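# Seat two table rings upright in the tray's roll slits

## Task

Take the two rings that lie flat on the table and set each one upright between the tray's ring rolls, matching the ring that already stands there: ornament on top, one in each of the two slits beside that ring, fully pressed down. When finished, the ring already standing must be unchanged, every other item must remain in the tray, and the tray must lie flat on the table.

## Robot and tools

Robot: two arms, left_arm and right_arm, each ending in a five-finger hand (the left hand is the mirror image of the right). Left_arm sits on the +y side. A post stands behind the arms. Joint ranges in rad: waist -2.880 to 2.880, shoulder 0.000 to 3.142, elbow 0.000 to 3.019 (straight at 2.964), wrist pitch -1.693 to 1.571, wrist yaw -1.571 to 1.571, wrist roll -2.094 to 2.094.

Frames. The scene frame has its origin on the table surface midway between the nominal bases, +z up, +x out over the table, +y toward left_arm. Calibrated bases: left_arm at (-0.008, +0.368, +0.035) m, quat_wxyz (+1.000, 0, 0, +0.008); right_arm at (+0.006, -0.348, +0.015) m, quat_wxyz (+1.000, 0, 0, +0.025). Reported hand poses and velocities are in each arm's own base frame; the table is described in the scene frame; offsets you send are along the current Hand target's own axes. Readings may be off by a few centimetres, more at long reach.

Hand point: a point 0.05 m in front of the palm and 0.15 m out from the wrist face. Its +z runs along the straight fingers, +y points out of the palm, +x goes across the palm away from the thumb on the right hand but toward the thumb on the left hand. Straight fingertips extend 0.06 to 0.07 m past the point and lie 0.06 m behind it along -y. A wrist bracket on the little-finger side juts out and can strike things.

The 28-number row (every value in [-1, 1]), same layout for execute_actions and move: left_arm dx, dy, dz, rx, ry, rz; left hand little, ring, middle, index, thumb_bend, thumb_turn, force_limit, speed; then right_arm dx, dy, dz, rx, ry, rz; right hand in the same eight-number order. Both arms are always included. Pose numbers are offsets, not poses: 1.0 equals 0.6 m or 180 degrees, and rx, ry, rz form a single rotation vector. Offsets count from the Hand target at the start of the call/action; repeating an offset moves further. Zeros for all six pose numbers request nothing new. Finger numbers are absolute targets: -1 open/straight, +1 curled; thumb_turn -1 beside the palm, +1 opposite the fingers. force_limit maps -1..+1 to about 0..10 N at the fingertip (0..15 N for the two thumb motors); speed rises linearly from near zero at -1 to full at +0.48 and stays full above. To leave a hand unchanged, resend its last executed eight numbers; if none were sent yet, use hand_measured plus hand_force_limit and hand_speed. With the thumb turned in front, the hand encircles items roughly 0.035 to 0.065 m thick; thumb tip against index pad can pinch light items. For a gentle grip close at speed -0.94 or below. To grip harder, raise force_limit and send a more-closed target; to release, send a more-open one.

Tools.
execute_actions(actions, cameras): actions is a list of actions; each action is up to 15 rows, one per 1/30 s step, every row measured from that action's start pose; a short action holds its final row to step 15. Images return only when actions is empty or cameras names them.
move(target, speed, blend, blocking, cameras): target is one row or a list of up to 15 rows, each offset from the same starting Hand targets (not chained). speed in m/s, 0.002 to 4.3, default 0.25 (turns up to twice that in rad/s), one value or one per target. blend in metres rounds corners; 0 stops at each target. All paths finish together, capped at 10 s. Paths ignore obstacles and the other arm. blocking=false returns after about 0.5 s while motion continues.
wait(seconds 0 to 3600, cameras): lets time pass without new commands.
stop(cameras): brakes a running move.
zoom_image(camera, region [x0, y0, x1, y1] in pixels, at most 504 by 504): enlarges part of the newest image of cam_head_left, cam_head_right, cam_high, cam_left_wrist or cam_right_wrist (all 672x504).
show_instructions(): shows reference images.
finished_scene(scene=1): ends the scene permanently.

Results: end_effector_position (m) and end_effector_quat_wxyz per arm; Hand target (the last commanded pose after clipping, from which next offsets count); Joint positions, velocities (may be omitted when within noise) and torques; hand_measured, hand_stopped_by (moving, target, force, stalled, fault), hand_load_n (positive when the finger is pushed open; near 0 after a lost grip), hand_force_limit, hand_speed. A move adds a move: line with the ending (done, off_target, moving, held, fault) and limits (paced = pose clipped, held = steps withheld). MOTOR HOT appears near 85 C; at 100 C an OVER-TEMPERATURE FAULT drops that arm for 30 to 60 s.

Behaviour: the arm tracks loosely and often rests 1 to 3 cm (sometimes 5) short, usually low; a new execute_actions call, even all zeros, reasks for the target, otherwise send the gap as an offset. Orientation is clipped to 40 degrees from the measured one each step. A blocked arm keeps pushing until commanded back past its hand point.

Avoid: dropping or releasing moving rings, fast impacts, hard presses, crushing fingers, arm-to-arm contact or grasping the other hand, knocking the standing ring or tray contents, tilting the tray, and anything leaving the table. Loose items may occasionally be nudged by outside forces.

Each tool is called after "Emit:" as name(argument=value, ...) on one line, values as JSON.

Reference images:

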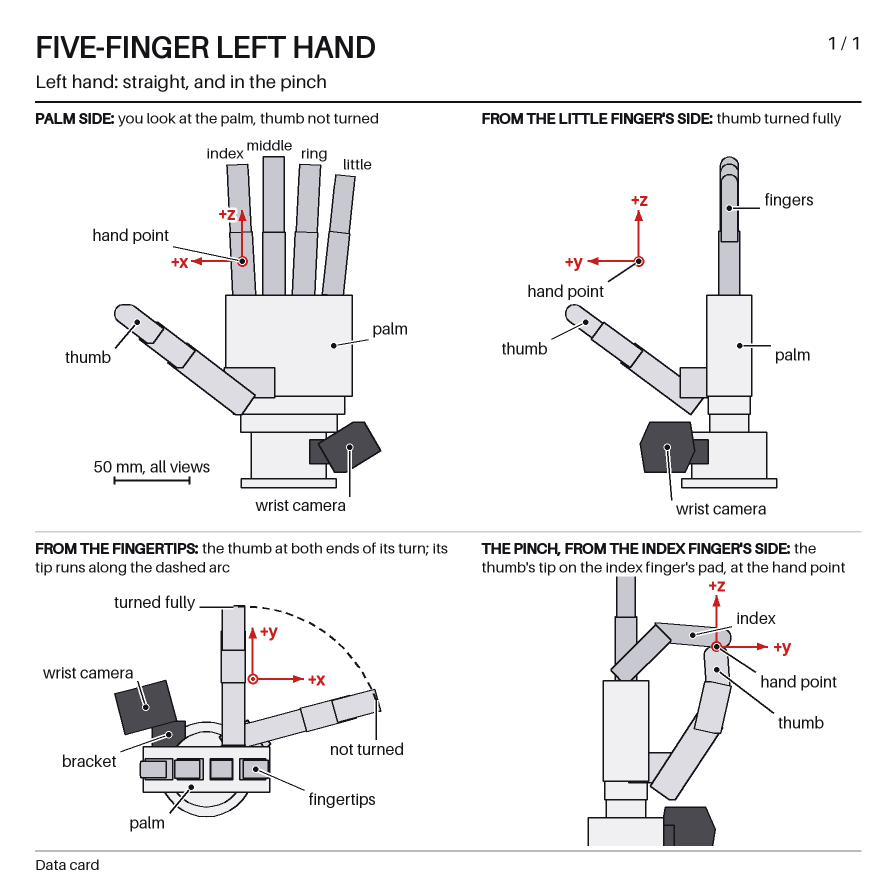

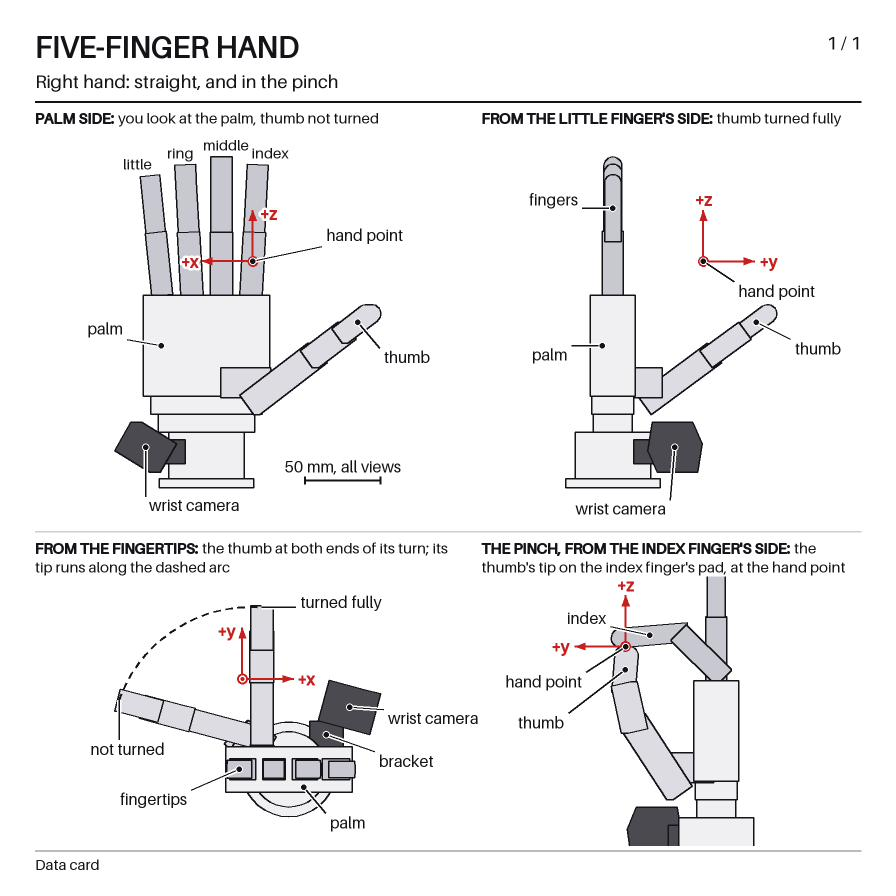

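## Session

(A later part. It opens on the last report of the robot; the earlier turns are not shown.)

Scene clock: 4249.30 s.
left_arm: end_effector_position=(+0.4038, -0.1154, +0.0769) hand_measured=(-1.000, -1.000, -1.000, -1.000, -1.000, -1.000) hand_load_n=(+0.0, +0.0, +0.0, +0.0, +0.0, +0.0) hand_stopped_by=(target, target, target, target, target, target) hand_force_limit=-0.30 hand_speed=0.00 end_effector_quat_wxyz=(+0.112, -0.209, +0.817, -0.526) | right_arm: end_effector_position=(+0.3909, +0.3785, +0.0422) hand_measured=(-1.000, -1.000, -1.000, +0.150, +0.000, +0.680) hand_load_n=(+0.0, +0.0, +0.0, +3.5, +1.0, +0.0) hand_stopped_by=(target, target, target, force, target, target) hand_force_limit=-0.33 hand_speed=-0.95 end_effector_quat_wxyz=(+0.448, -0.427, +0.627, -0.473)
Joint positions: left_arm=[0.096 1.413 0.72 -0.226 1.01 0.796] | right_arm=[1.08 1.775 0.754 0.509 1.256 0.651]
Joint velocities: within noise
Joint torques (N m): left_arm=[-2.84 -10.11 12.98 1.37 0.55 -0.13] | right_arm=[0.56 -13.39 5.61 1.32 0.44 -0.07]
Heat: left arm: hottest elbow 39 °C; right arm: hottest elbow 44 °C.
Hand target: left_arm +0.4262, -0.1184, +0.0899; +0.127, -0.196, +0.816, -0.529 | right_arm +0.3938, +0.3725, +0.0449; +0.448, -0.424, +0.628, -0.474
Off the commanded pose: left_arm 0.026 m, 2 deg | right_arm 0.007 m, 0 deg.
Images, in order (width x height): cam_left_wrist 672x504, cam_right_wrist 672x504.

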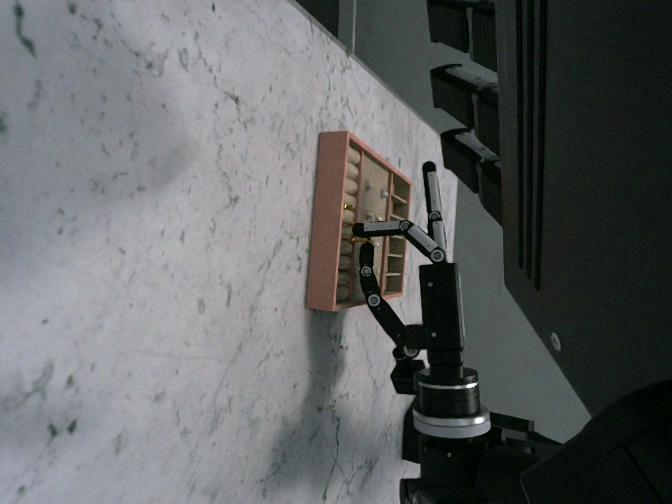

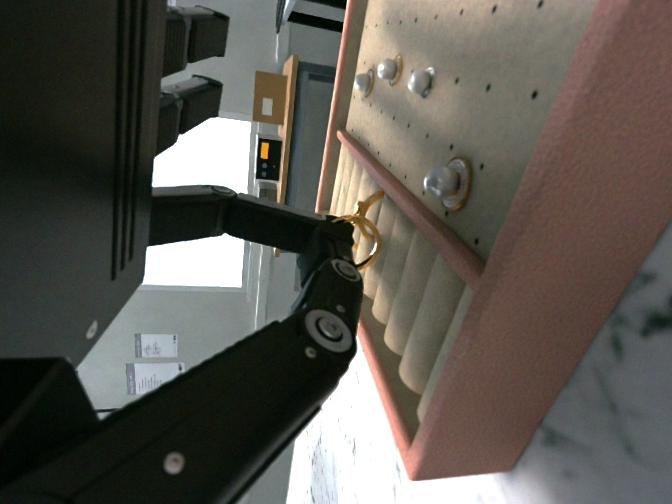

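Emit:
move(target=[0,0,0,0,0,0,-1,-1,-1,-1,-1,-1,-0.3,0,-0.01433,0.00423,-0.01227,0,0,0,-1,-1,-1,0.22,0.0,0.68,-0.33,-0.95], speed=0.03, cameras=["cam_left_wrist","cam_right_wrist"])

Emit:
zoom_image(camera="cam_left_wrist", region=[320, 180, 440, 280])

Emit:
zoom_image(camera="cam_right_wrist", region=[320, 140, 460, 280])

Scene clock: 4258.23 s.
left_arm: end_effector_position=(+0.4038, -0.1154, +0.0769) hand_measured=(-1.000, -1.000, -1.000, -1.000, -1.000, -1.000) hand_load_n=(+0.0, +0.0, +0.0, +0.0, +0.0, +0.0) hand_stopped_by=(target, target, target, target, target, target) hand_force_limit=-0.30 hand_speed=0.00 end_effector_quat_wxyz=(+0.112, -0.209, +0.817, -0.526) | right_arm: end_effector_position=(+0.3902, +0.3739, +0.0402) hand_measured=(-1.000, -1.000, -1.000, +0.150, +0.000, +0.680) hand_load_n=(+0.0, +0.0, +0.0, +3.5, +1.0, +0.0) hand_stopped_by=(target, target, target, force, target, target) hand_force_limit=-0.33 hand_speed=-0.95 end_effector_quat_wxyz=(+0.441, -0.426, +0.628, -0.479)
Joint positions: left_arm=[0.096 1.413 0.72 -0.226 1.01 0.796] | right_arm=[1.08 1.775 0.754 0.484 1.271 0.665]
Joint torques (N m): left_arm=[-2.37 -10.81 12.85 1.73 0.6 -0.14] | right_arm=[1.67 -12.63 7.57 0.62 0.66 0.12]
Heat: left arm: hottest elbow 40 °C; right arm: hottest elbow 44 °C.
Hand target: left_arm +0.4262, -0.1184, +0.0899; +0.127, -0.196, +0.816, -0.529 | right_arm +0.3886, +0.3826, +0.0450; +0.448, -0.424, +0.628, -0.474
Off the commanded pose: left_arm 0.026 m, 2 deg | right_arm 0.010 m, 1 deg.
move: done

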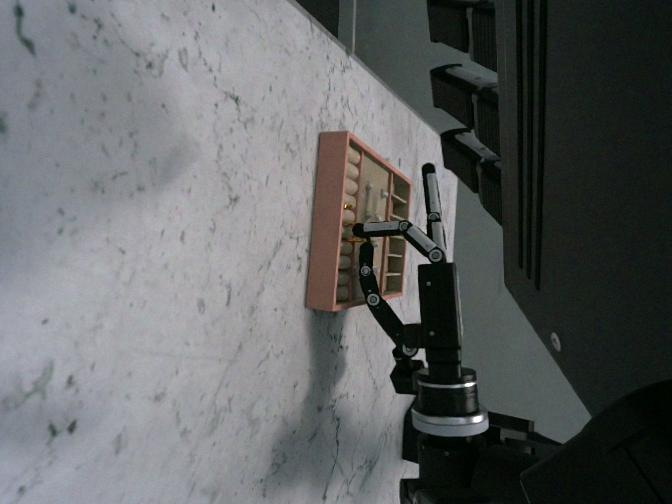

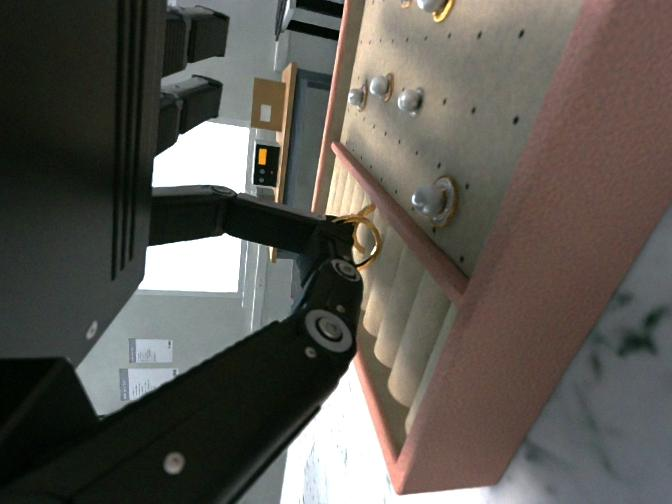

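Scaled by 4.200.

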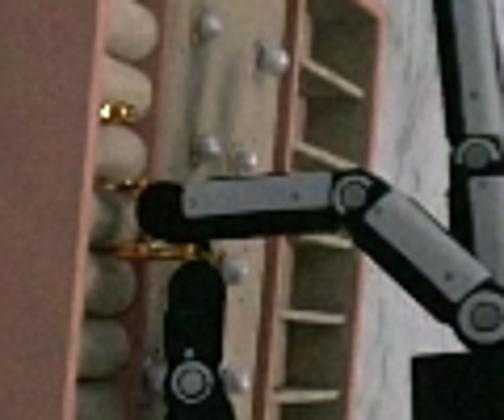

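Scaled by 3.600.

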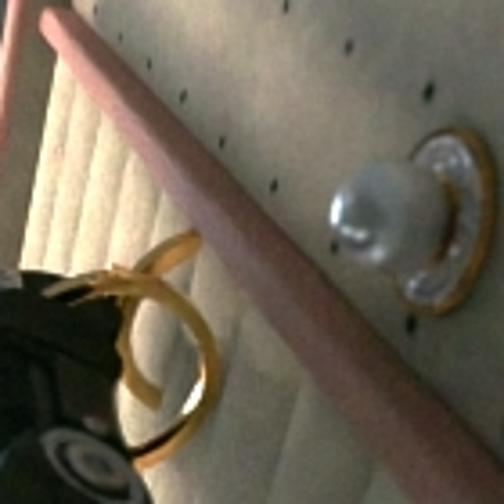

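Emit:
move(target=[0,0,0,0,0,0,-1,-1,-1,-1,-1,-1,-0.3,0,-0.01158,-0.00803,-0.00205,0,0,0,-1,-1,-1,0.22,0.0,0.68,-0.33,-0.95], speed=0.03, cameras=["cam_left_wrist","cam_right_wrist"])

Emit:
zoom_image(camera="cam_left_wrist", region=[320, 180, 440, 280])

Scene clock: 4262.43 s.
left_arm: end_effector_position=(+0.4038, -0.1154, +0.0769) hand_measured=(-1.000, -1.000, -1.000, -1.000, -1.000, -1.000) hand_load_n=(+0.0, +0.0, +0.0, +0.0, +0.0, -0.5) hand_stopped_by=(target, target, target, target, target, target) hand_force_limit=-0.30 hand_speed=0.00 end_effector_quat_wxyz=(+0.112, -0.209, +0.817, -0.526) | right_arm: end_effector_position=(+0.3877, +0.3724, +0.0386) hand_measured=(-1.000, -1.000, -1.000, +0.150, +0.000, +0.680) hand_load_n=(+0.0, +0.0, +0.0, +3.0, +1.0, +0.0) hand_stopped_by=(target, target, target, force, target, target) hand_force_limit=-0.33 hand_speed=-0.95 end_effector_quat_wxyz=(+0.434, -0.432, +0.626, -0.483)
Joint positions: left_arm=[0.096 1.413 0.72 -0.226 1.01 0.796] | right_arm=[1.084 1.771 0.756 0.451 1.275 0.672]
Joint torques (N m): left_arm=[-2.32 -10.81 12.94 1.63 0.61 -0.19] | right_arm=[1.9 -12.81 9.2 0.55 0.61 0.11]
Heat: left arm: hottest elbow 40 °C; right arm: hottest elbow 44 °C.
Hand target: left_arm +0.4262, -0.1184, +0.0899; +0.127, -0.196, +0.816, -0.529 | right_arm +0.3896, +0.3887, +0.0509; +0.448, -0.424, +0.628, -0.474
Off the commanded pose: left_arm 0.026 m, 2 deg | right_arm 0.021 m, 2 deg.
move: off_target (right_arm)

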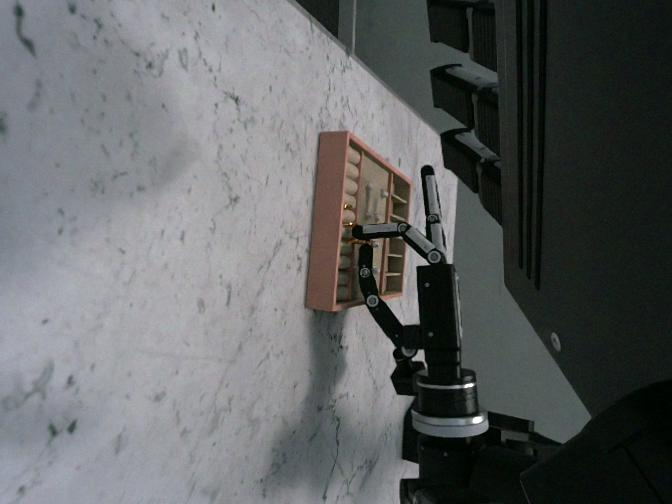

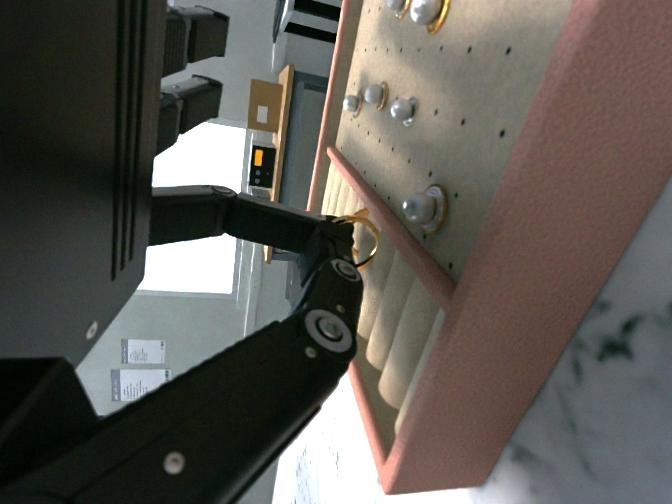

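Scaled by 4.200.

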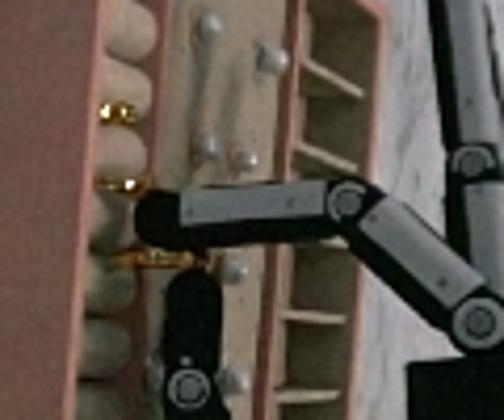

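Emit:
move(target=[0,0,0,0,0,0,-1,-1,-1,-1,-1,-1,-0.3,0,-0.00107,-0.00651,-0.00099,0,0,0,-1,-1,-1,0.22,0.0,0.68,-0.33,-0.95], speed=0.03, cameras=["cam_left_wrist","cam_right_wrist"])

Emit:
zoom_image(camera="cam_left_wrist", region=[320, 180, 440, 280])

Scene clock: 4264.73 s.
left_arm: end_effector_position=(+0.4038, -0.1154, +0.0769) hand_measured=(-1.000, -1.000, -1.000, -1.000, -1.000, -1.000) hand_load_n=(+0.0, +0.0, +0.0, +0.0, +0.0, -0.5) hand_stopped_by=(target, target, target, target, target, target) hand_force_limit=-0.30 hand_speed=0.00 end_effector_quat_wxyz=(+0.112, -0.209, +0.817, -0.526) | right_arm: end_effector_position=(+0.3873, +0.3716, +0.0406) hand_measured=(-1.000, -1.000, -1.000, +0.150, +0.000, +0.680) hand_load_n=(+0.0, +0.0, +0.0, +3.5, +1.0, +0.5) hand_stopped_by=(target, target, target, force, target, target) hand_force_limit=-0.33 hand_speed=-0.95 end_effector_quat_wxyz=(+0.433, -0.433, +0.625, -0.484)
Joint positions: left_arm=[0.096 1.413 0.72 -0.226 1.01 0.796] | right_arm=[1.084 1.763 0.756 0.438 1.275 0.674]
Joint torques (N m): left_arm=[-2.08 -11.58 12.82 1.65 0.58 -0.15] | right_arm=[1.73 -13.04 9.36 0.59 0.64 0.14]
Heat: left arm: hottest elbow 40 °C; right arm: hottest elbow 44 °C.
Hand target: left_arm +0.4262, -0.1184, +0.0899; +0.127, -0.196, +0.816, -0.529 | right_arm +0.3896, +0.3887, +0.0550; +0.448, -0.424, +0.628, -0.474
Off the commanded pose: left_arm 0.026 m, 2 deg | right_arm 0.022 m, 2 deg.
move: off_target (right_arm)

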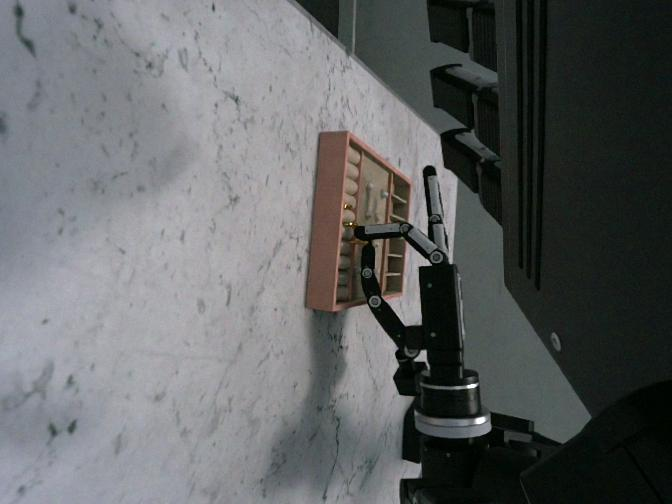

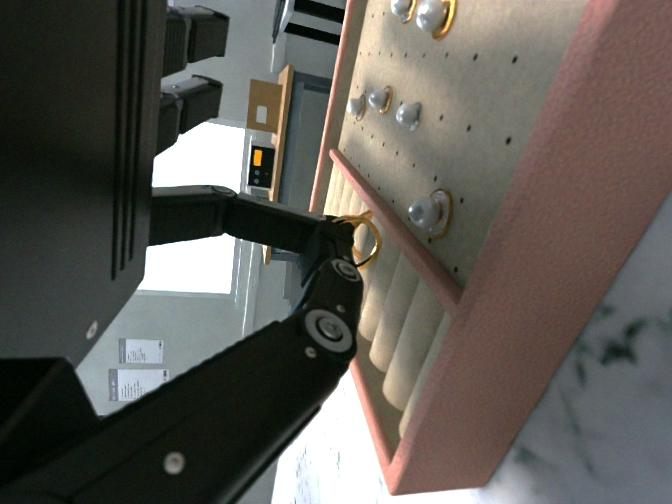

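Scaled by 4.200.

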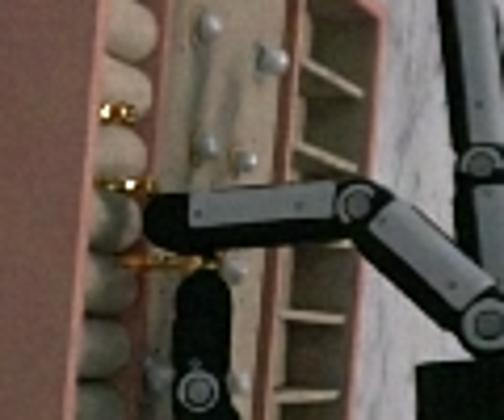

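Emit:
move(target=[0,0,0,0,0,0,-1,-1,-1,-1,-1,-1,-0.3,0,-0.00214,-0.01302,-0.00198,0,0,0,-1,-1,-1,0.22,0.0,0.68,-0.33,-0.95], speed=0.03, cameras=["cam_left_wrist","cam_right_wrist"])

Scene clock: 4266.87 s.
left_arm: end_effector_position=(+0.4038, -0.1154, +0.0769) hand_measured=(-1.000, -1.000, -1.000, -1.000, -1.000, -1.000) hand_load_n=(+0.0, +0.0, +0.0, +0.0, +0.0, +0.0) hand_stopped_by=(target, target, target, target, target, target) hand_force_limit=-0.30 hand_speed=0.00 end_effector_quat_wxyz=(+0.112, -0.209, +0.817, -0.526) | right_arm: end_effector_position=(+0.3874, +0.3718, +0.0489) hand_measured=(-1.000, -1.000, -1.000, +0.150, +0.000, +0.680) hand_load_n=(+0.0, +0.0, +0.0, +3.5, +1.0, +0.0) hand_stopped_by=(target, target, target, force, target, target) hand_force_limit=-0.33 hand_speed=-0.95 end_effector_quat_wxyz=(+0.433, -0.433, +0.626, -0.484)
Joint positions: left_arm=[0.096 1.413 0.72 -0.226 1.01 0.796] | right_arm=[1.084 1.741 0.759 0.414 1.275 0.674]
Joint torques (N m): left_arm=[-1.61 -10.4 12.98 1.5 0.57 -0.17] | right_arm=[1.14 -12.86 9.72 0.58 0.6 0.12]
Heat: left arm: hottest elbow 40 °C; right arm: hottest elbow 44 °C.
Hand target: left_arm +0.4262, -0.1184, +0.0899; +0.127, -0.196, +0.816, -0.529 | right_arm +0.3896, +0.3886, +0.0628; +0.448, -0.424, +0.628, -0.474
Off the commanded pose: left_arm 0.026 m, 2 deg | right_arm 0.022 m, 2 deg.
move: off_target (right_arm)

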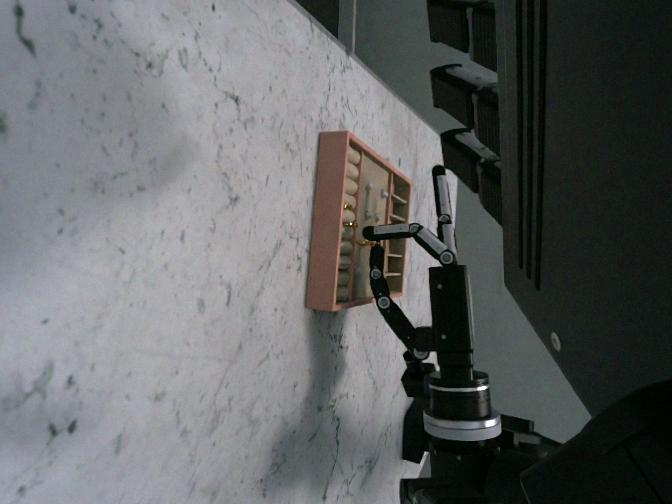

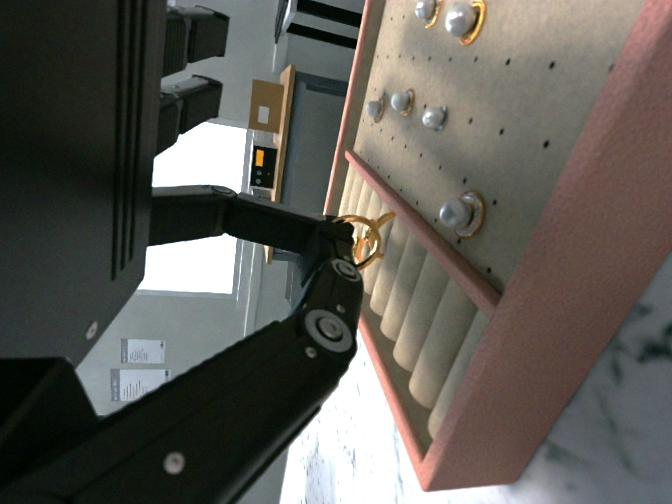

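Emit:
move(target=[0,0,0,0,0,0,-1,-1,-1,-1,-1,-1,-0.3,0,-0.00519,0.0018,-0.00628,0,0,0,-1,-1,-1,0.22,0.0,0.68,-0.33,-0.95], speed=0.03)

Scene clock: 4269.17 s.
left_arm: end_effector_position=(+0.4038, -0.1154, +0.0769) hand_measured=(-1.000, -1.000, -1.000, -1.000, -1.000, -1.000) hand_load_n=(+0.0, +0.0, +0.0, +0.0, +0.0, -0.5) hand_stopped_by=(target, target, target, target, target, target) hand_force_limit=-0.30 hand_speed=0.00 end_effector_quat_wxyz=(+0.112, -0.209, +0.817, -0.526) | right_arm: end_effector_position=(+0.3843, +0.3765, +0.0500) hand_measured=(-1.000, -1.000, -1.000, +0.150, +0.000, +0.680) hand_load_n=(+0.0, +0.0, +0.0, +3.5, +1.0, +0.0) hand_stopped_by=(target, target, target, force, target, target) hand_force_limit=-0.33 hand_speed=-0.95 end_effector_quat_wxyz=(+0.434, -0.433, +0.625, -0.483)
Joint positions: left_arm=[0.096 1.413 0.72 -0.226 1.01 0.796] | right_arm=[1.095 1.741 0.768 0.39 1.283 0.69]
Joint torques (N m): left_arm=[-2.02 -10.87 12.89 1.76 0.57 -0.15] | right_arm=[2.02 -12.57 9.63 0.5 0.67 0.14]
Heat: left arm: hottest elbow 40 °C; right arm: hottest elbow 44 °C.
Hand target: left_arm +0.4262, -0.1184, +0.0899; +0.127, -0.196, +0.816, -0.529 | right_arm +0.3866, +0.3927, +0.0630; +0.448, -0.424, +0.628, -0.474
Off the commanded pose: left_arm 0.026 m, 2 deg | right_arm 0.021 m, 2 deg.
move: off_target (right_arm)

Emit:
move(target=[0,0,0,0,0,0,-1,-1,-1,-1,-1,-1,-0.3,0,-0.01402,0.00095,0.00906,0,0,0,-1,-1,-1,0.22,0.0,0.68,-0.33,-0.95], speed=0.03, cameras=["cam_left_wrist","cam_right_wrist"])

Emit:
zoom_image(camera="cam_left_wrist", region=[320, 180, 440, 280])

Scene clock: 4272.87 s.
left_arm: end_effector_position=(+0.4038, -0.1154, +0.0769) hand_measured=(-1.000, -1.000, -1.000, -1.000, -1.000, -1.000) hand_load_n=(+0.0, +0.0, +0.0, +0.0, +0.0, +0.0) hand_stopped_by=(target, target, target, target, target, target) hand_force_limit=-0.30 hand_speed=0.00 end_effector_quat_wxyz=(+0.112, -0.209, +0.817, -0.526) | right_arm: end_effector_position=(+0.3895, +0.3868, +0.0595) hand_measured=(-1.000, -1.000, -1.000, +0.150, +0.000, +0.680) hand_load_n=(+0.0, +0.0, +0.0, +3.0, +1.0, +0.0) hand_stopped_by=(target, target, target, force, target, target) hand_force_limit=-0.33 hand_speed=-0.95 end_effector_quat_wxyz=(+0.443, -0.425, +0.628, -0.478)
Joint positions: left_arm=[0.096 1.413 0.72 -0.226 1.01 0.796] | right_arm=[1.095 1.741 0.794 0.39 1.282 0.691]
Joint torques (N m): left_arm=[-1.9 -10.58 12.98 1.51 0.61 -0.15] | right_arm=[0.97 -11.05 9.96 0.81 0.48 0.02]
Heat: left arm: hottest elbow 41 °C; right arm: hottest elbow 44 °C.
Hand target: left_arm +0.4262, -0.1184, +0.0899; +0.127, -0.196, +0.816, -0.529 | right_arm +0.3938, +0.3996, +0.0629; +0.448, -0.424, +0.628, -0.474
Off the commanded pose: left_arm 0.026 m, 2 deg | right_arm 0.014 m, 1 deg.
move: off_target (right_arm)

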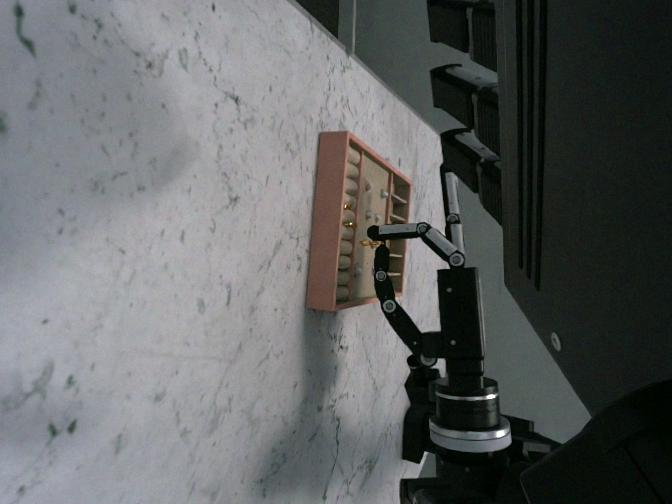

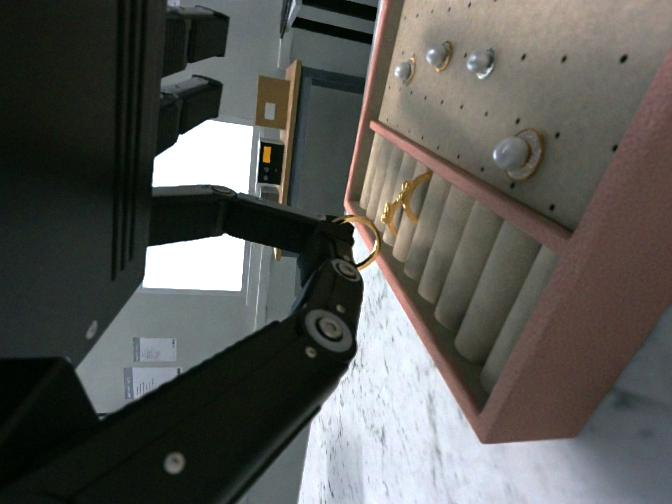

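Scaled by 4.200.

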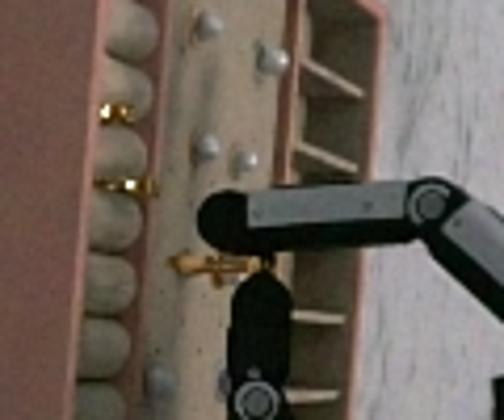

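Emit:
move(target=[0,0,0,0,0,0,-1,-1,-1,-1,-1,-1,-0.3,0,0.0032,0.0195,0.003,0,0,0,-1,-1,-1,0.22,0.0,0.68,-0.33,-0.95], speed=0.03)

Scene clock: 4275.67 s.
left_arm: end_effector_position=(+0.4038, -0.1154, +0.0769) hand_measured=(-1.000, -1.000, -1.000, -1.000, -1.000, -1.000) hand_load_n=(+0.0, +0.0, +0.0, +0.0, +0.0, -0.5) hand_stopped_by=(target, target, target, target, target, target) hand_force_limit=-0.30 hand_speed=0.00 end_effector_quat_wxyz=(+0.112, -0.209, +0.817, -0.526) | right_arm: end_effector_position=(+0.3897, +0.3873, +0.0514) hand_measured=(-1.000, -1.000, -1.000, +0.150, +0.000, +0.680) hand_load_n=(+0.0, +0.0, +0.0, +3.5, +1.0, +0.0) hand_stopped_by=(target, target, target, force, target, target) hand_force_limit=-0.33 hand_speed=-0.95 end_effector_quat_wxyz=(+0.441, -0.427, +0.628, -0.479)
Joint positions: left_arm=[0.096 1.413 0.72 -0.226 1.01 0.796] | right_arm=[1.095 1.762 0.794 0.406 1.282 0.691]
Joint torques (N m): left_arm=[-2.61 -11.11 12.82 1.68 0.58 -0.14] | right_arm=[0.79 -10.64 9.52 1.2 0.47 0.02]
Heat: left arm: hottest elbow 41 °C; right arm: hottest elbow 44 °C.
Hand target: left_arm +0.4262, -0.1184, +0.0899; +0.127, -0.196, +0.816, -0.529 | right_arm +0.3938, +0.3997, +0.0508; +0.448, -0.424, +0.628, -0.474
Off the commanded pose: left_arm 0.026 m, 2 deg | right_arm 0.013 m, 1 deg.
move: off_target (right_arm)

Emit:
move(target=[0,0,0,0,0,0,-1,-1,-1,-1,-1,-1,-0.3,0,0.00216,0.01304,0.002,0,0,0,-1,-1,-1,0.22,0.0,0.68,-0.33,-0.95], speed=0.03, cameras=["cam_left_wrist","cam_right_wrist"])

Emit:
zoom_image(camera="cam_left_wrist", region=[320, 180, 440, 280])

Emit:
zoom_image(camera="cam_right_wrist", region=[320, 140, 460, 280])

Scene clock: 4278.20 s.
left_arm: end_effector_position=(+0.4038, -0.1154, +0.0769) hand_measured=(-1.000, -1.000, -1.000, -1.000, -1.000, -1.000) hand_load_n=(+0.0, +0.0, +0.0, +0.5, +0.0, -0.5) hand_stopped_by=(target, target, target, target, target, target) hand_force_limit=-0.30 hand_speed=0.00 end_effector_quat_wxyz=(+0.112, -0.209, +0.817, -0.526) | right_arm: end_effector_position=(+0.3903, +0.3883, +0.0447) hand_measured=(-1.000, -1.000, -1.000, +0.150, +0.000, +0.680) hand_load_n=(+0.0, +0.0, +0.0, +3.5, +1.0, +0.0) hand_stopped_by=(target, target, target, force, target, target) hand_force_limit=-0.33 hand_speed=-0.95 end_effector_quat_wxyz=(+0.442, -0.426, +0.628, -0.478)
Joint positions: left_arm=[0.096 1.413 0.72 -0.226 1.01 0.796] | right_arm=[1.095 1.782 0.794 0.429 1.282 0.691]
Joint torques (N m): left_arm=[-1.73 -10.52 13.01 1.48 0.56 -0.12] | right_arm=[0.97 -10.34 9.05 1.4 0.51 0.03]
Heat: left arm: hottest elbow 41 °C; right arm: hottest elbow 44 °C.
Hand target: left_arm +0.4262, -0.1184, +0.0899; +0.127, -0.196, +0.816, -0.529 | right_arm +0.3938, +0.3997, +0.0429; +0.448, -0.424, +0.628, -0.474
Off the commanded pose: left_arm 0.026 m, 2 deg | right_arm 0.012 m, 1 deg.
move: off_target (right_arm)

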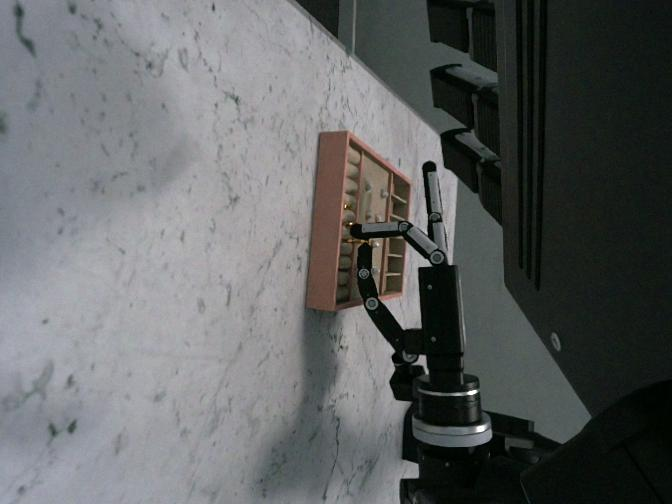

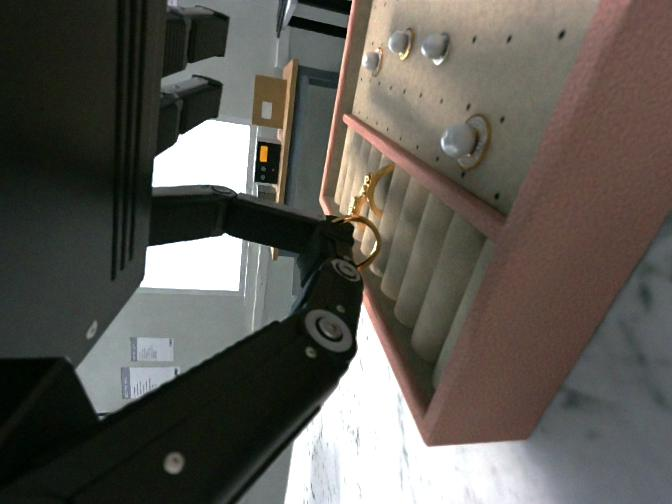

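Scaled by 4.200.

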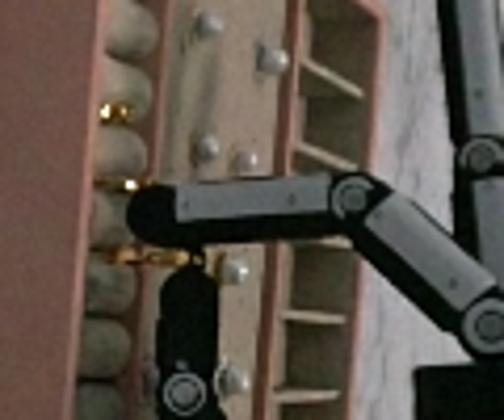

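Scaled by 3.600.

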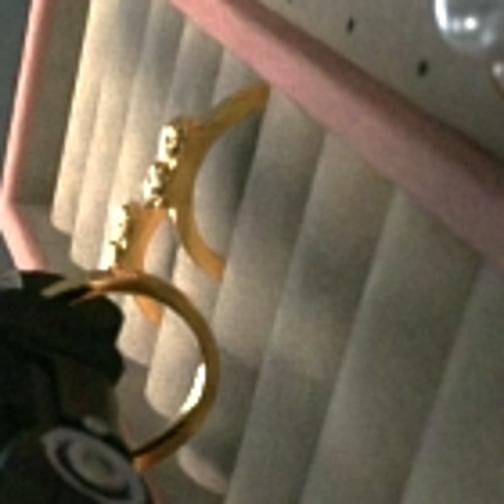

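Emit:
zoom_image(camera="cam_right_wrist", region=[320, 140, 420, 240])

Emit:
zoom_image(camera="cam_left_wrist", region=[330, 195, 390, 255])

Scaled by 5.040.

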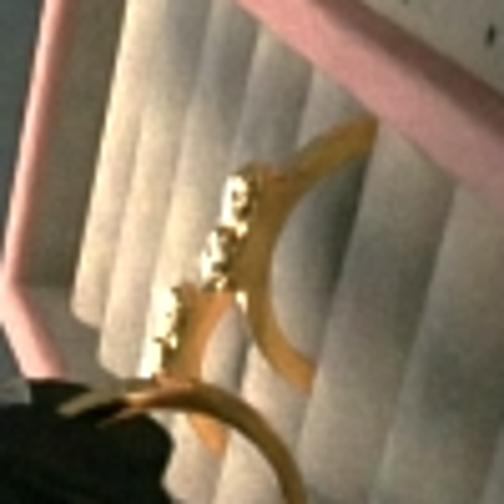

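Scaled by 8.400.

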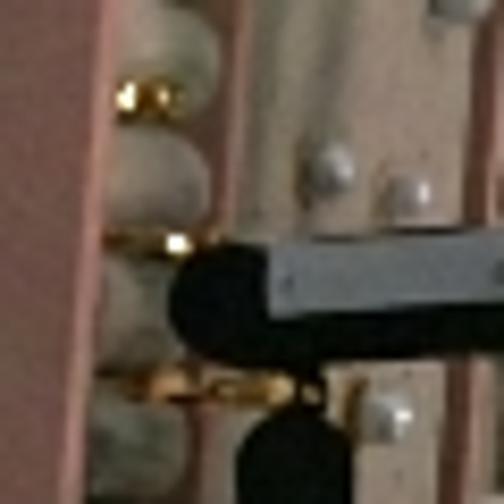

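Emit:
move(target=[0,0,0,0,0,0,-1,-1,-1,-1,-1,-1,-0.3,0,0.00613,0.00719,0.00234,0,0,0,-1,-1,-1,0.22,0.0,0.68,-0.33,-0.95], speed=0.02, cameras=["cam_left_wrist","cam_right_wrist"])

Emit:
zoom_image(camera="cam_left_wrist", region=[320, 180, 440, 280])

Emit:
zoom_image(camera="cam_right_wrist", region=[320, 140, 460, 280])

Scene clock: 4299.17 s.
left_arm: end_effector_position=(+0.4038, -0.1154, +0.0769) hand_measured=(-1.000, -1.000, -1.000, -1.000, -1.000, -1.000) hand_load_n=(+0.0, +0.0, +0.0, +0.0, +0.0, +0.0) hand_stopped_by=(target, target, target, target, target, target) hand_force_limit=-0.30 hand_speed=0.00 end_effector_quat_wxyz=(+0.112, -0.209, +0.817, -0.526) | right_arm: end_effector_position=(+0.3912, +0.3907, +0.0439) hand_measured=(-1.000, -1.000, -1.000, +0.150, +0.000, +0.680) hand_load_n=(+0.0, +0.0, +0.0, +3.5, +1.0, +0.0) hand_stopped_by=(target, target, target, force, target, target) hand_force_limit=-0.33 hand_speed=-0.95 end_effector_quat_wxyz=(+0.448, -0.422, +0.630, -0.475)
Joint positions: left_arm=[0.096 1.413 0.72 -0.226 1.01 0.796] | right_arm=[1.095 1.79 0.794 0.452 1.279 0.691]
Joint torques (N m): left_arm=[-2.08 -10.52 12.83 1.65 0.53 -0.14] | right_arm=[0.67 -10.75 7.97 1.42 0.49 -0.05]
Heat: left arm: hottest elbow 42 °C; right arm: hottest elbow 45 °C.
Hand target: left_arm +0.4262, -0.1184, +0.0899; +0.127, -0.196, +0.816, -0.529 | right_arm +0.3938, +0.3966, +0.0379; +0.448, -0.424, +0.628, -0.474
Off the commanded pose: left_arm 0.026 m, 2 deg | right_arm 0.009 m, 0 deg.
move: done

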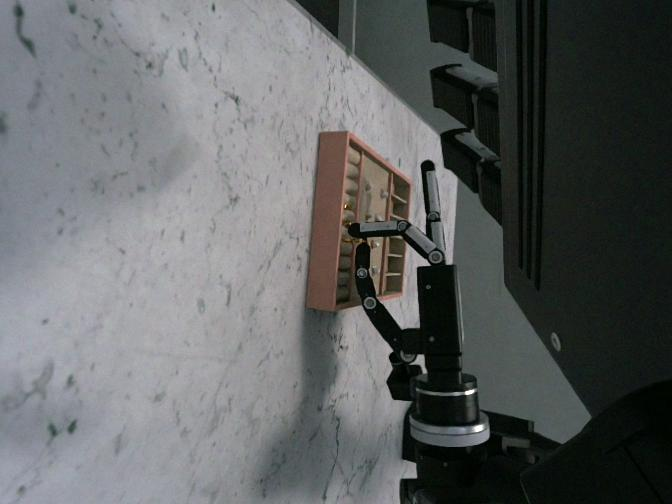

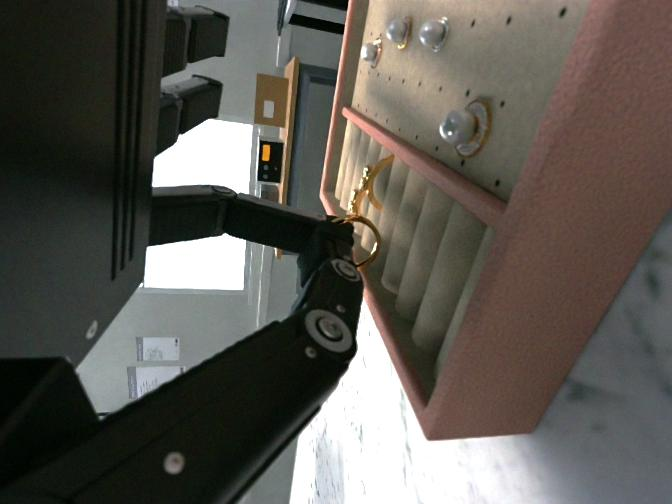

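Scaled by 4.200.

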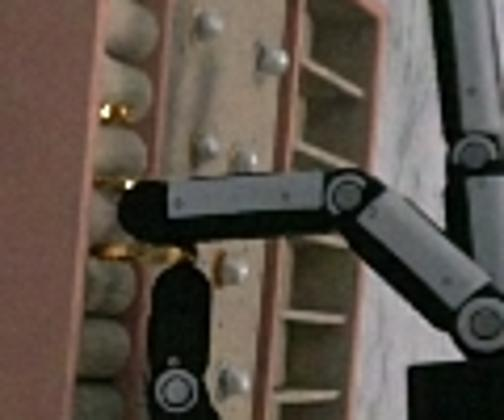

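Scaled by 3.600.

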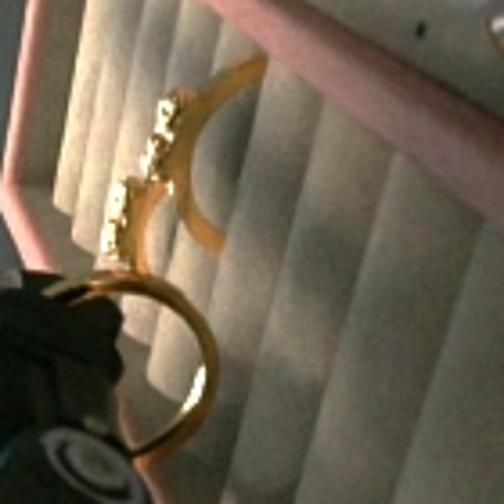

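Emit:
move(target=[0,0,0,0,0,0,-1,-1,-1,-1,-1,-1,-0.3,0,0.01237,-0.00273,0.00451,0,0,0,-1,-1,-1,0.22,0.0,0.68,-0.33,-0.95], speed=0.02)

Scene clock: 4303.87 s.
left_arm: end_effector_position=(+0.4038, -0.1154, +0.0769) hand_measured=(-1.000, -1.000, -1.000, -1.000, -1.000, -1.000) hand_load_n=(+0.0, +0.0, +0.0, +0.0, +0.0, -0.5) hand_stopped_by=(target, target, target, target, target, target) hand_force_limit=-0.30 hand_speed=0.00 end_effector_quat_wxyz=(+0.112, -0.209, +0.817, -0.526) | right_arm: end_effector_position=(+0.3922, +0.3947, +0.0470) hand_measured=(-1.000, -1.000, -1.000, +0.150, +0.000, +0.680) hand_load_n=(+0.0, +0.0, +0.0, +3.5, +1.0, -0.5) hand_stopped_by=(target, target, target, force, target, target) hand_force_limit=-0.33 hand_speed=-0.95 end_effector_quat_wxyz=(+0.455, -0.420, +0.630, -0.469)
Joint positions: left_arm=[0.096 1.413 0.72 -0.226 1.01 0.796] | right_arm=[1.095 1.79 0.794 0.481 1.271 0.677]
Joint torques (N m): left_arm=[-1.73 -10.81 13 1.47 0.55 -0.12] | right_arm=[-0.03 -12.04 6.11 1.36 0.44 -0.08]
Heat: left arm: hottest elbow 42 °C; right arm: hottest elbow 45 °C.
Hand target: left_arm +0.4262, -0.1184, +0.0899; +0.127, -0.196, +0.816, -0.529 | right_arm +0.3948, +0.3887, +0.0380; +0.448, -0.424, +0.628, -0.474
Off the commanded pose: left_arm 0.026 m, 2 deg | right_arm 0.011 m, 1 deg.
move: off_target (right_arm)

Emit:
move(target=[0,0,0,0,0,0,-1,-1,-1,-1,-1,-1,-0.3,0,0.00372,0.00262,0.0012,0,0,0,-1,-1,-1,0.22,0.0,0.68,-0.33,-0.95], speed=0.02)

Scene clock: 4305.57 s.
left_arm: end_effector_position=(+0.4038, -0.1154, +0.0769) hand_measured=(-1.000, -1.000, -1.000, -1.000, -1.000, -1.000) hand_load_n=(+0.0, +0.0, +0.0, +0.0, +0.0, -0.5) hand_stopped_by=(target, target, target, target, target, target) hand_force_limit=-0.30 hand_speed=0.00 end_effector_quat_wxyz=(+0.112, -0.209, +0.817, -0.526) | right_arm: end_effector_position=(+0.3931, +0.3956, +0.0484) hand_measured=(-1.000, -1.000, -1.000, +0.150, +0.000, +0.680) hand_load_n=(+0.0, +0.0, +0.0, +3.5, +1.0, +0.0) hand_stopped_by=(target, target, target, force, target, target) hand_force_limit=-0.33 hand_speed=-0.95 end_effector_quat_wxyz=(+0.458, -0.418, +0.630, -0.467)
Joint positions: left_arm=[0.096 1.413 0.72 -0.226 1.01 0.796] | right_arm=[1.094 1.79 0.794 0.493 1.269 0.674]
Joint torques (N m): left_arm=[-1.96 -11.87 12.94 1.48 0.6 -0.12] | right_arm=[-0.38 -11.22 5.61 1.36 0.42 -0.04]
Heat: left arm: hottest elbow 42 °C; right arm: hottest elbow 44 °C.
Hand target: left_arm +0.4262, -0.1184, +0.0899; +0.127, -0.196, +0.816, -0.529 | right_arm +0.3948, +0.3867, +0.0359; +0.448, -0.424, +0.628, -0.474
Off the commanded pose: left_arm 0.026 m, 2 deg | right_arm 0.015 m, 2 deg.
move: off_target (right_arm)

Emit:
move(target=[0,0,0,0,0,0,-1,-1,-1,-1,-1,-1,-0.3,0,0.00103,-0.01365,-0.00125,0,0,0,-1,-1,-1,0.22,0.0,0.68,-0.33,-0.95], speed=0.02)

Scene clock: 4307.93 s.
left_arm: end_effector_position=(+0.4038, -0.1154, +0.0769) hand_measured=(-1.000, -1.000, -1.000, -1.000, -1.000, -1.000) hand_load_n=(+0.0, +0.0, +0.0, +0.0, +0.0, -0.5) hand_stopped_by=(target, target, target, target, target, target) hand_force_limit=-0.30 hand_speed=0.00 end_effector_quat_wxyz=(+0.112, -0.209, +0.817, -0.526) | right_arm: end_effector_position=(+0.3923, +0.3931, +0.0461) hand_measured=(-1.000, -1.000, -1.000, +0.150, +0.000, +0.680) hand_load_n=(+0.0, +0.0, +0.0, +3.5, +1.0, +0.0) hand_stopped_by=(target, target, target, force, target, target) hand_force_limit=-0.33 hand_speed=-0.95 end_effector_quat_wxyz=(+0.455, -0.421, +0.629, -0.469)
Joint positions: left_arm=[0.096 1.413 0.72 -0.226 1.01 0.796] | right_arm=[1.092 1.79 0.789 0.493 1.267 0.669]
Joint torques (N m): left_arm=[-2.02 -10.4 12.88 1.59 0.56 -0.15] | right_arm=[-0.03 -13.22 5.76 0.77 0.44 -0.07]
Heat: left arm: hottest elbow 42 °C; right arm: hottest elbow 44 °C.
Hand target: left_arm +0.4262, -0.1184, +0.0899; +0.127, -0.196, +0.816, -0.529 | right_arm +0.3949, +0.3847, +0.0440; +0.448, -0.424, +0.628, -0.474
Off the commanded pose: left_arm 0.026 m, 2 deg | right_arm 0.009 m, 1 deg.
move: done

Emit:
move(target=[0,0,0,0,0,0,-1,-1,-1,-1,-1,-1,-0.3,0,0.00611,-0.0029,0.0012,0,0,0,-1,-1,-1,0.22,0.0,0.68,-0.33,-0.95], speed=0.02)

Scene clock: 4309.43 s.
left_arm: end_effector_position=(+0.4038, -0.1154, +0.0769) hand_measured=(-1.000, -1.000, -1.000, -1.000, -1.000, -1.000) hand_load_n=(+0.0, +0.0, +0.0, -0.5, -0.5, -0.5) hand_stopped_by=(target, target, target, target, target, target) hand_force_limit=-0.30 hand_speed=0.00 end_effector_quat_wxyz=(+0.112, -0.209, +0.817, -0.526) | right_arm: end_effector_position=(+0.3919, +0.3875, +0.0428) hand_measured=(-1.000, -1.000, -1.000, +0.150, +0.000, +0.680) hand_load_n=(+0.0, +0.0, +0.0, +3.5, +1.0, +0.0) hand_stopped_by=(target, target, target, force, target, target) hand_force_limit=-0.33 hand_speed=-0.95 end_effector_quat_wxyz=(+0.450, -0.425, +0.628, -0.472)
Joint positions: left_arm=[0.096 1.413 0.72 -0.226 1.01 0.796] | right_arm=[1.087 1.788 0.778 0.493 1.263 0.662]
Joint torques (N m): left_arm=[-2.49 -10.58 12.94 1.43 0.59 -0.15] | right_arm=[-0.15 -13.16 5.65 1.09 0.43 -0.06]
Heat: left arm: hottest elbow 42 °C; right arm: hottest elbow 44 °C.
Hand target: left_arm +0.4262, -0.1184, +0.0899; +0.127, -0.196, +0.816, -0.529 | right_arm +0.3949, +0.3807, +0.0449; +0.448, -0.424, +0.628, -0.474
Off the commanded pose: left_arm 0.026 m, 2 deg | right_arm 0.008 m, 0 deg.
move: done

Emit:
move(target=[0,0,0,0,0,0,-1,-1,-1,-1,-1,-1,-0.3,0,0.00398,-0.0024,0.00075,0,0,0,-1,-1,-1,0.22,0.0,0.68,-0.33,-0.95], speed=0.02, cameras=["cam_left_wrist","cam_right_wrist"])

Emit:
zoom_image(camera="cam_left_wrist", region=[320, 180, 440, 280])

Emit:
zoom_image(camera="cam_right_wrist", region=[320, 140, 460, 280])

Scene clock: 4311.60 s.
left_arm: end_effector_position=(+0.4038, -0.1154, +0.0769) hand_measured=(-1.000, -1.000, -1.000, -1.000, -1.000, -1.000) hand_load_n=(+0.0, +0.0, +0.0, +0.0, +0.0, +0.0) hand_stopped_by=(target, target, target, target, target, target) hand_force_limit=-0.30 hand_speed=0.00 end_effector_quat_wxyz=(+0.112, -0.209, +0.817, -0.526) | right_arm: end_effector_position=(+0.3917, +0.3846, +0.0436) hand_measured=(-1.000, -1.000, -1.000, +0.150, +0.000, +0.680) hand_load_n=(+0.0, +0.0, +0.0, +3.5, +1.0, +0.0) hand_stopped_by=(target, target, target, force, target, target) hand_force_limit=-0.33 hand_speed=-0.95 end_effector_quat_wxyz=(+0.449, -0.427, +0.627, -0.473)
Joint positions: left_arm=[0.096 1.413 0.72 -0.226 1.01 0.796] | right_arm=[1.085 1.781 0.772 0.493 1.261 0.658]
Joint torques (N m): left_arm=[-1.96 -11.58 13.04 1.43 0.53 -0.12] | right_arm=[0.44 -13.51 5.71 1.36 0.4 -0.09]
Heat: left arm: hottest elbow 43 °C; right arm: hottest elbow 44 °C.
Hand target: left_arm +0.4262, -0.1184, +0.0899; +0.127, -0.196, +0.816, -0.529 | right_arm +0.3949, +0.3780, +0.0459; +0.448, -0.424, +0.628, -0.474
Off the commanded pose: left_arm 0.026 m, 2 deg | right_arm 0.008 m, 0 deg.
move: done

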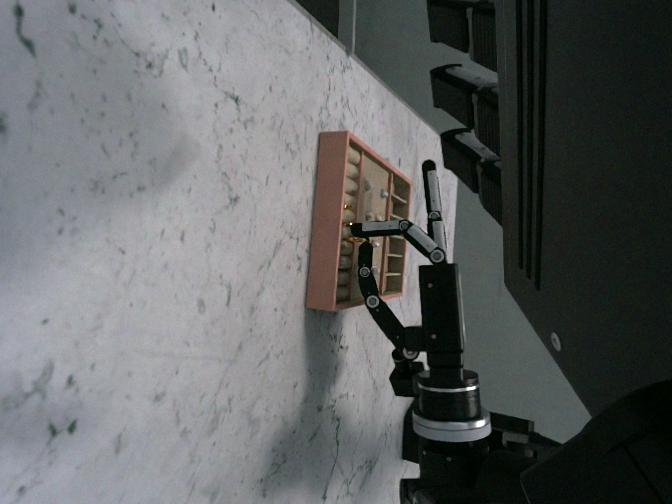

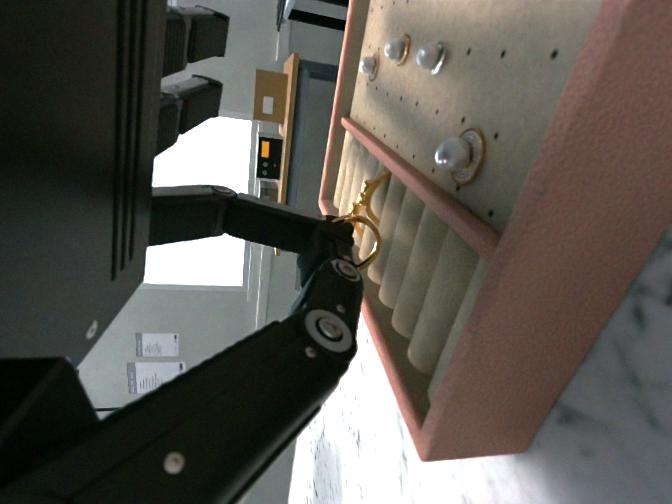

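Scaled by 4.200.

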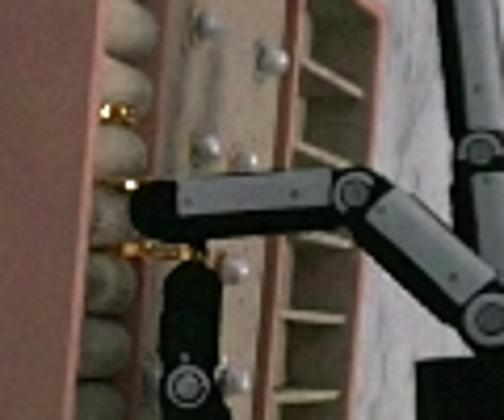

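Scaled by 3.600.

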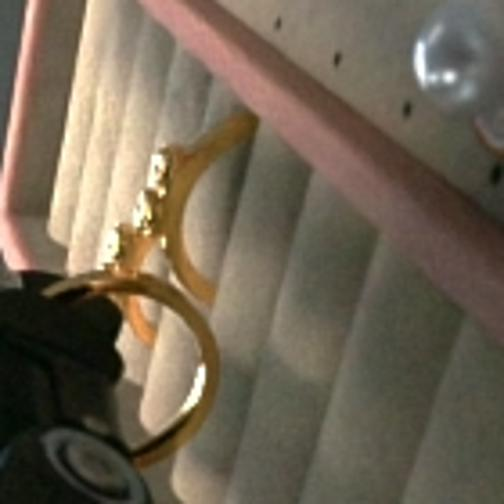

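Emit:
move(target=[0,0,0,0,0,0,-1,-1,-1,-1,-1,-1,-0.3,0,0.00162,0.00978,0.0015,0,0,0,-1,-1,-1,0.22,0.0,0.68,-0.33,-0.95], speed=0.02)

Scene clock: 4313.60 s.
left_arm: end_effector_position=(+0.4038, -0.1154, +0.0769) hand_measured=(-1.000, -1.000, -1.000, -1.000, -1.000, -1.000) hand_load_n=(+0.0, +0.0, +0.0, +0.0, +0.0, -0.5) hand_stopped_by=(target, target, target, target, target, target) hand_force_limit=-0.30 hand_speed=0.00 end_effector_quat_wxyz=(+0.112, -0.209, +0.817, -0.526) | right_arm: end_effector_position=(+0.3926, +0.3863, +0.0461) hand_measured=(-1.000, -1.000, -1.000, +0.150, +0.000, +0.680) hand_load_n=(-0.5, +0.0, +0.0, +3.5, +1.0, +0.0) hand_stopped_by=(target, target, target, force, target, target) hand_force_limit=-0.33 hand_speed=-0.95 end_effector_quat_wxyz=(+0.454, -0.422, +0.629, -0.470)
Joint positions: left_arm=[0.096 1.413 0.72 -0.226 1.01 0.796] | right_arm=[1.085 1.781 0.772 0.509 1.26 0.658]
Joint torques (N m): left_arm=[-2.26 -10.58 12.9 1.51 0.51 -0.16] | right_arm=[-0.21 -11.81 5.59 1.39 0.43 -0.03]
Heat: left arm: hottest elbow 43 °C; right arm: hottest elbow 44 °C.
Hand target: left_arm +0.4262, -0.1184, +0.0899; +0.127, -0.196, +0.816, -0.529 | right_arm +0.3949, +0.3781, +0.0399; +0.448, -0.424, +0.628, -0.474
Off the commanded pose: left_arm 0.026 m, 2 deg | right_arm 0.011 m, 1 deg.
move: off_target (right_arm)


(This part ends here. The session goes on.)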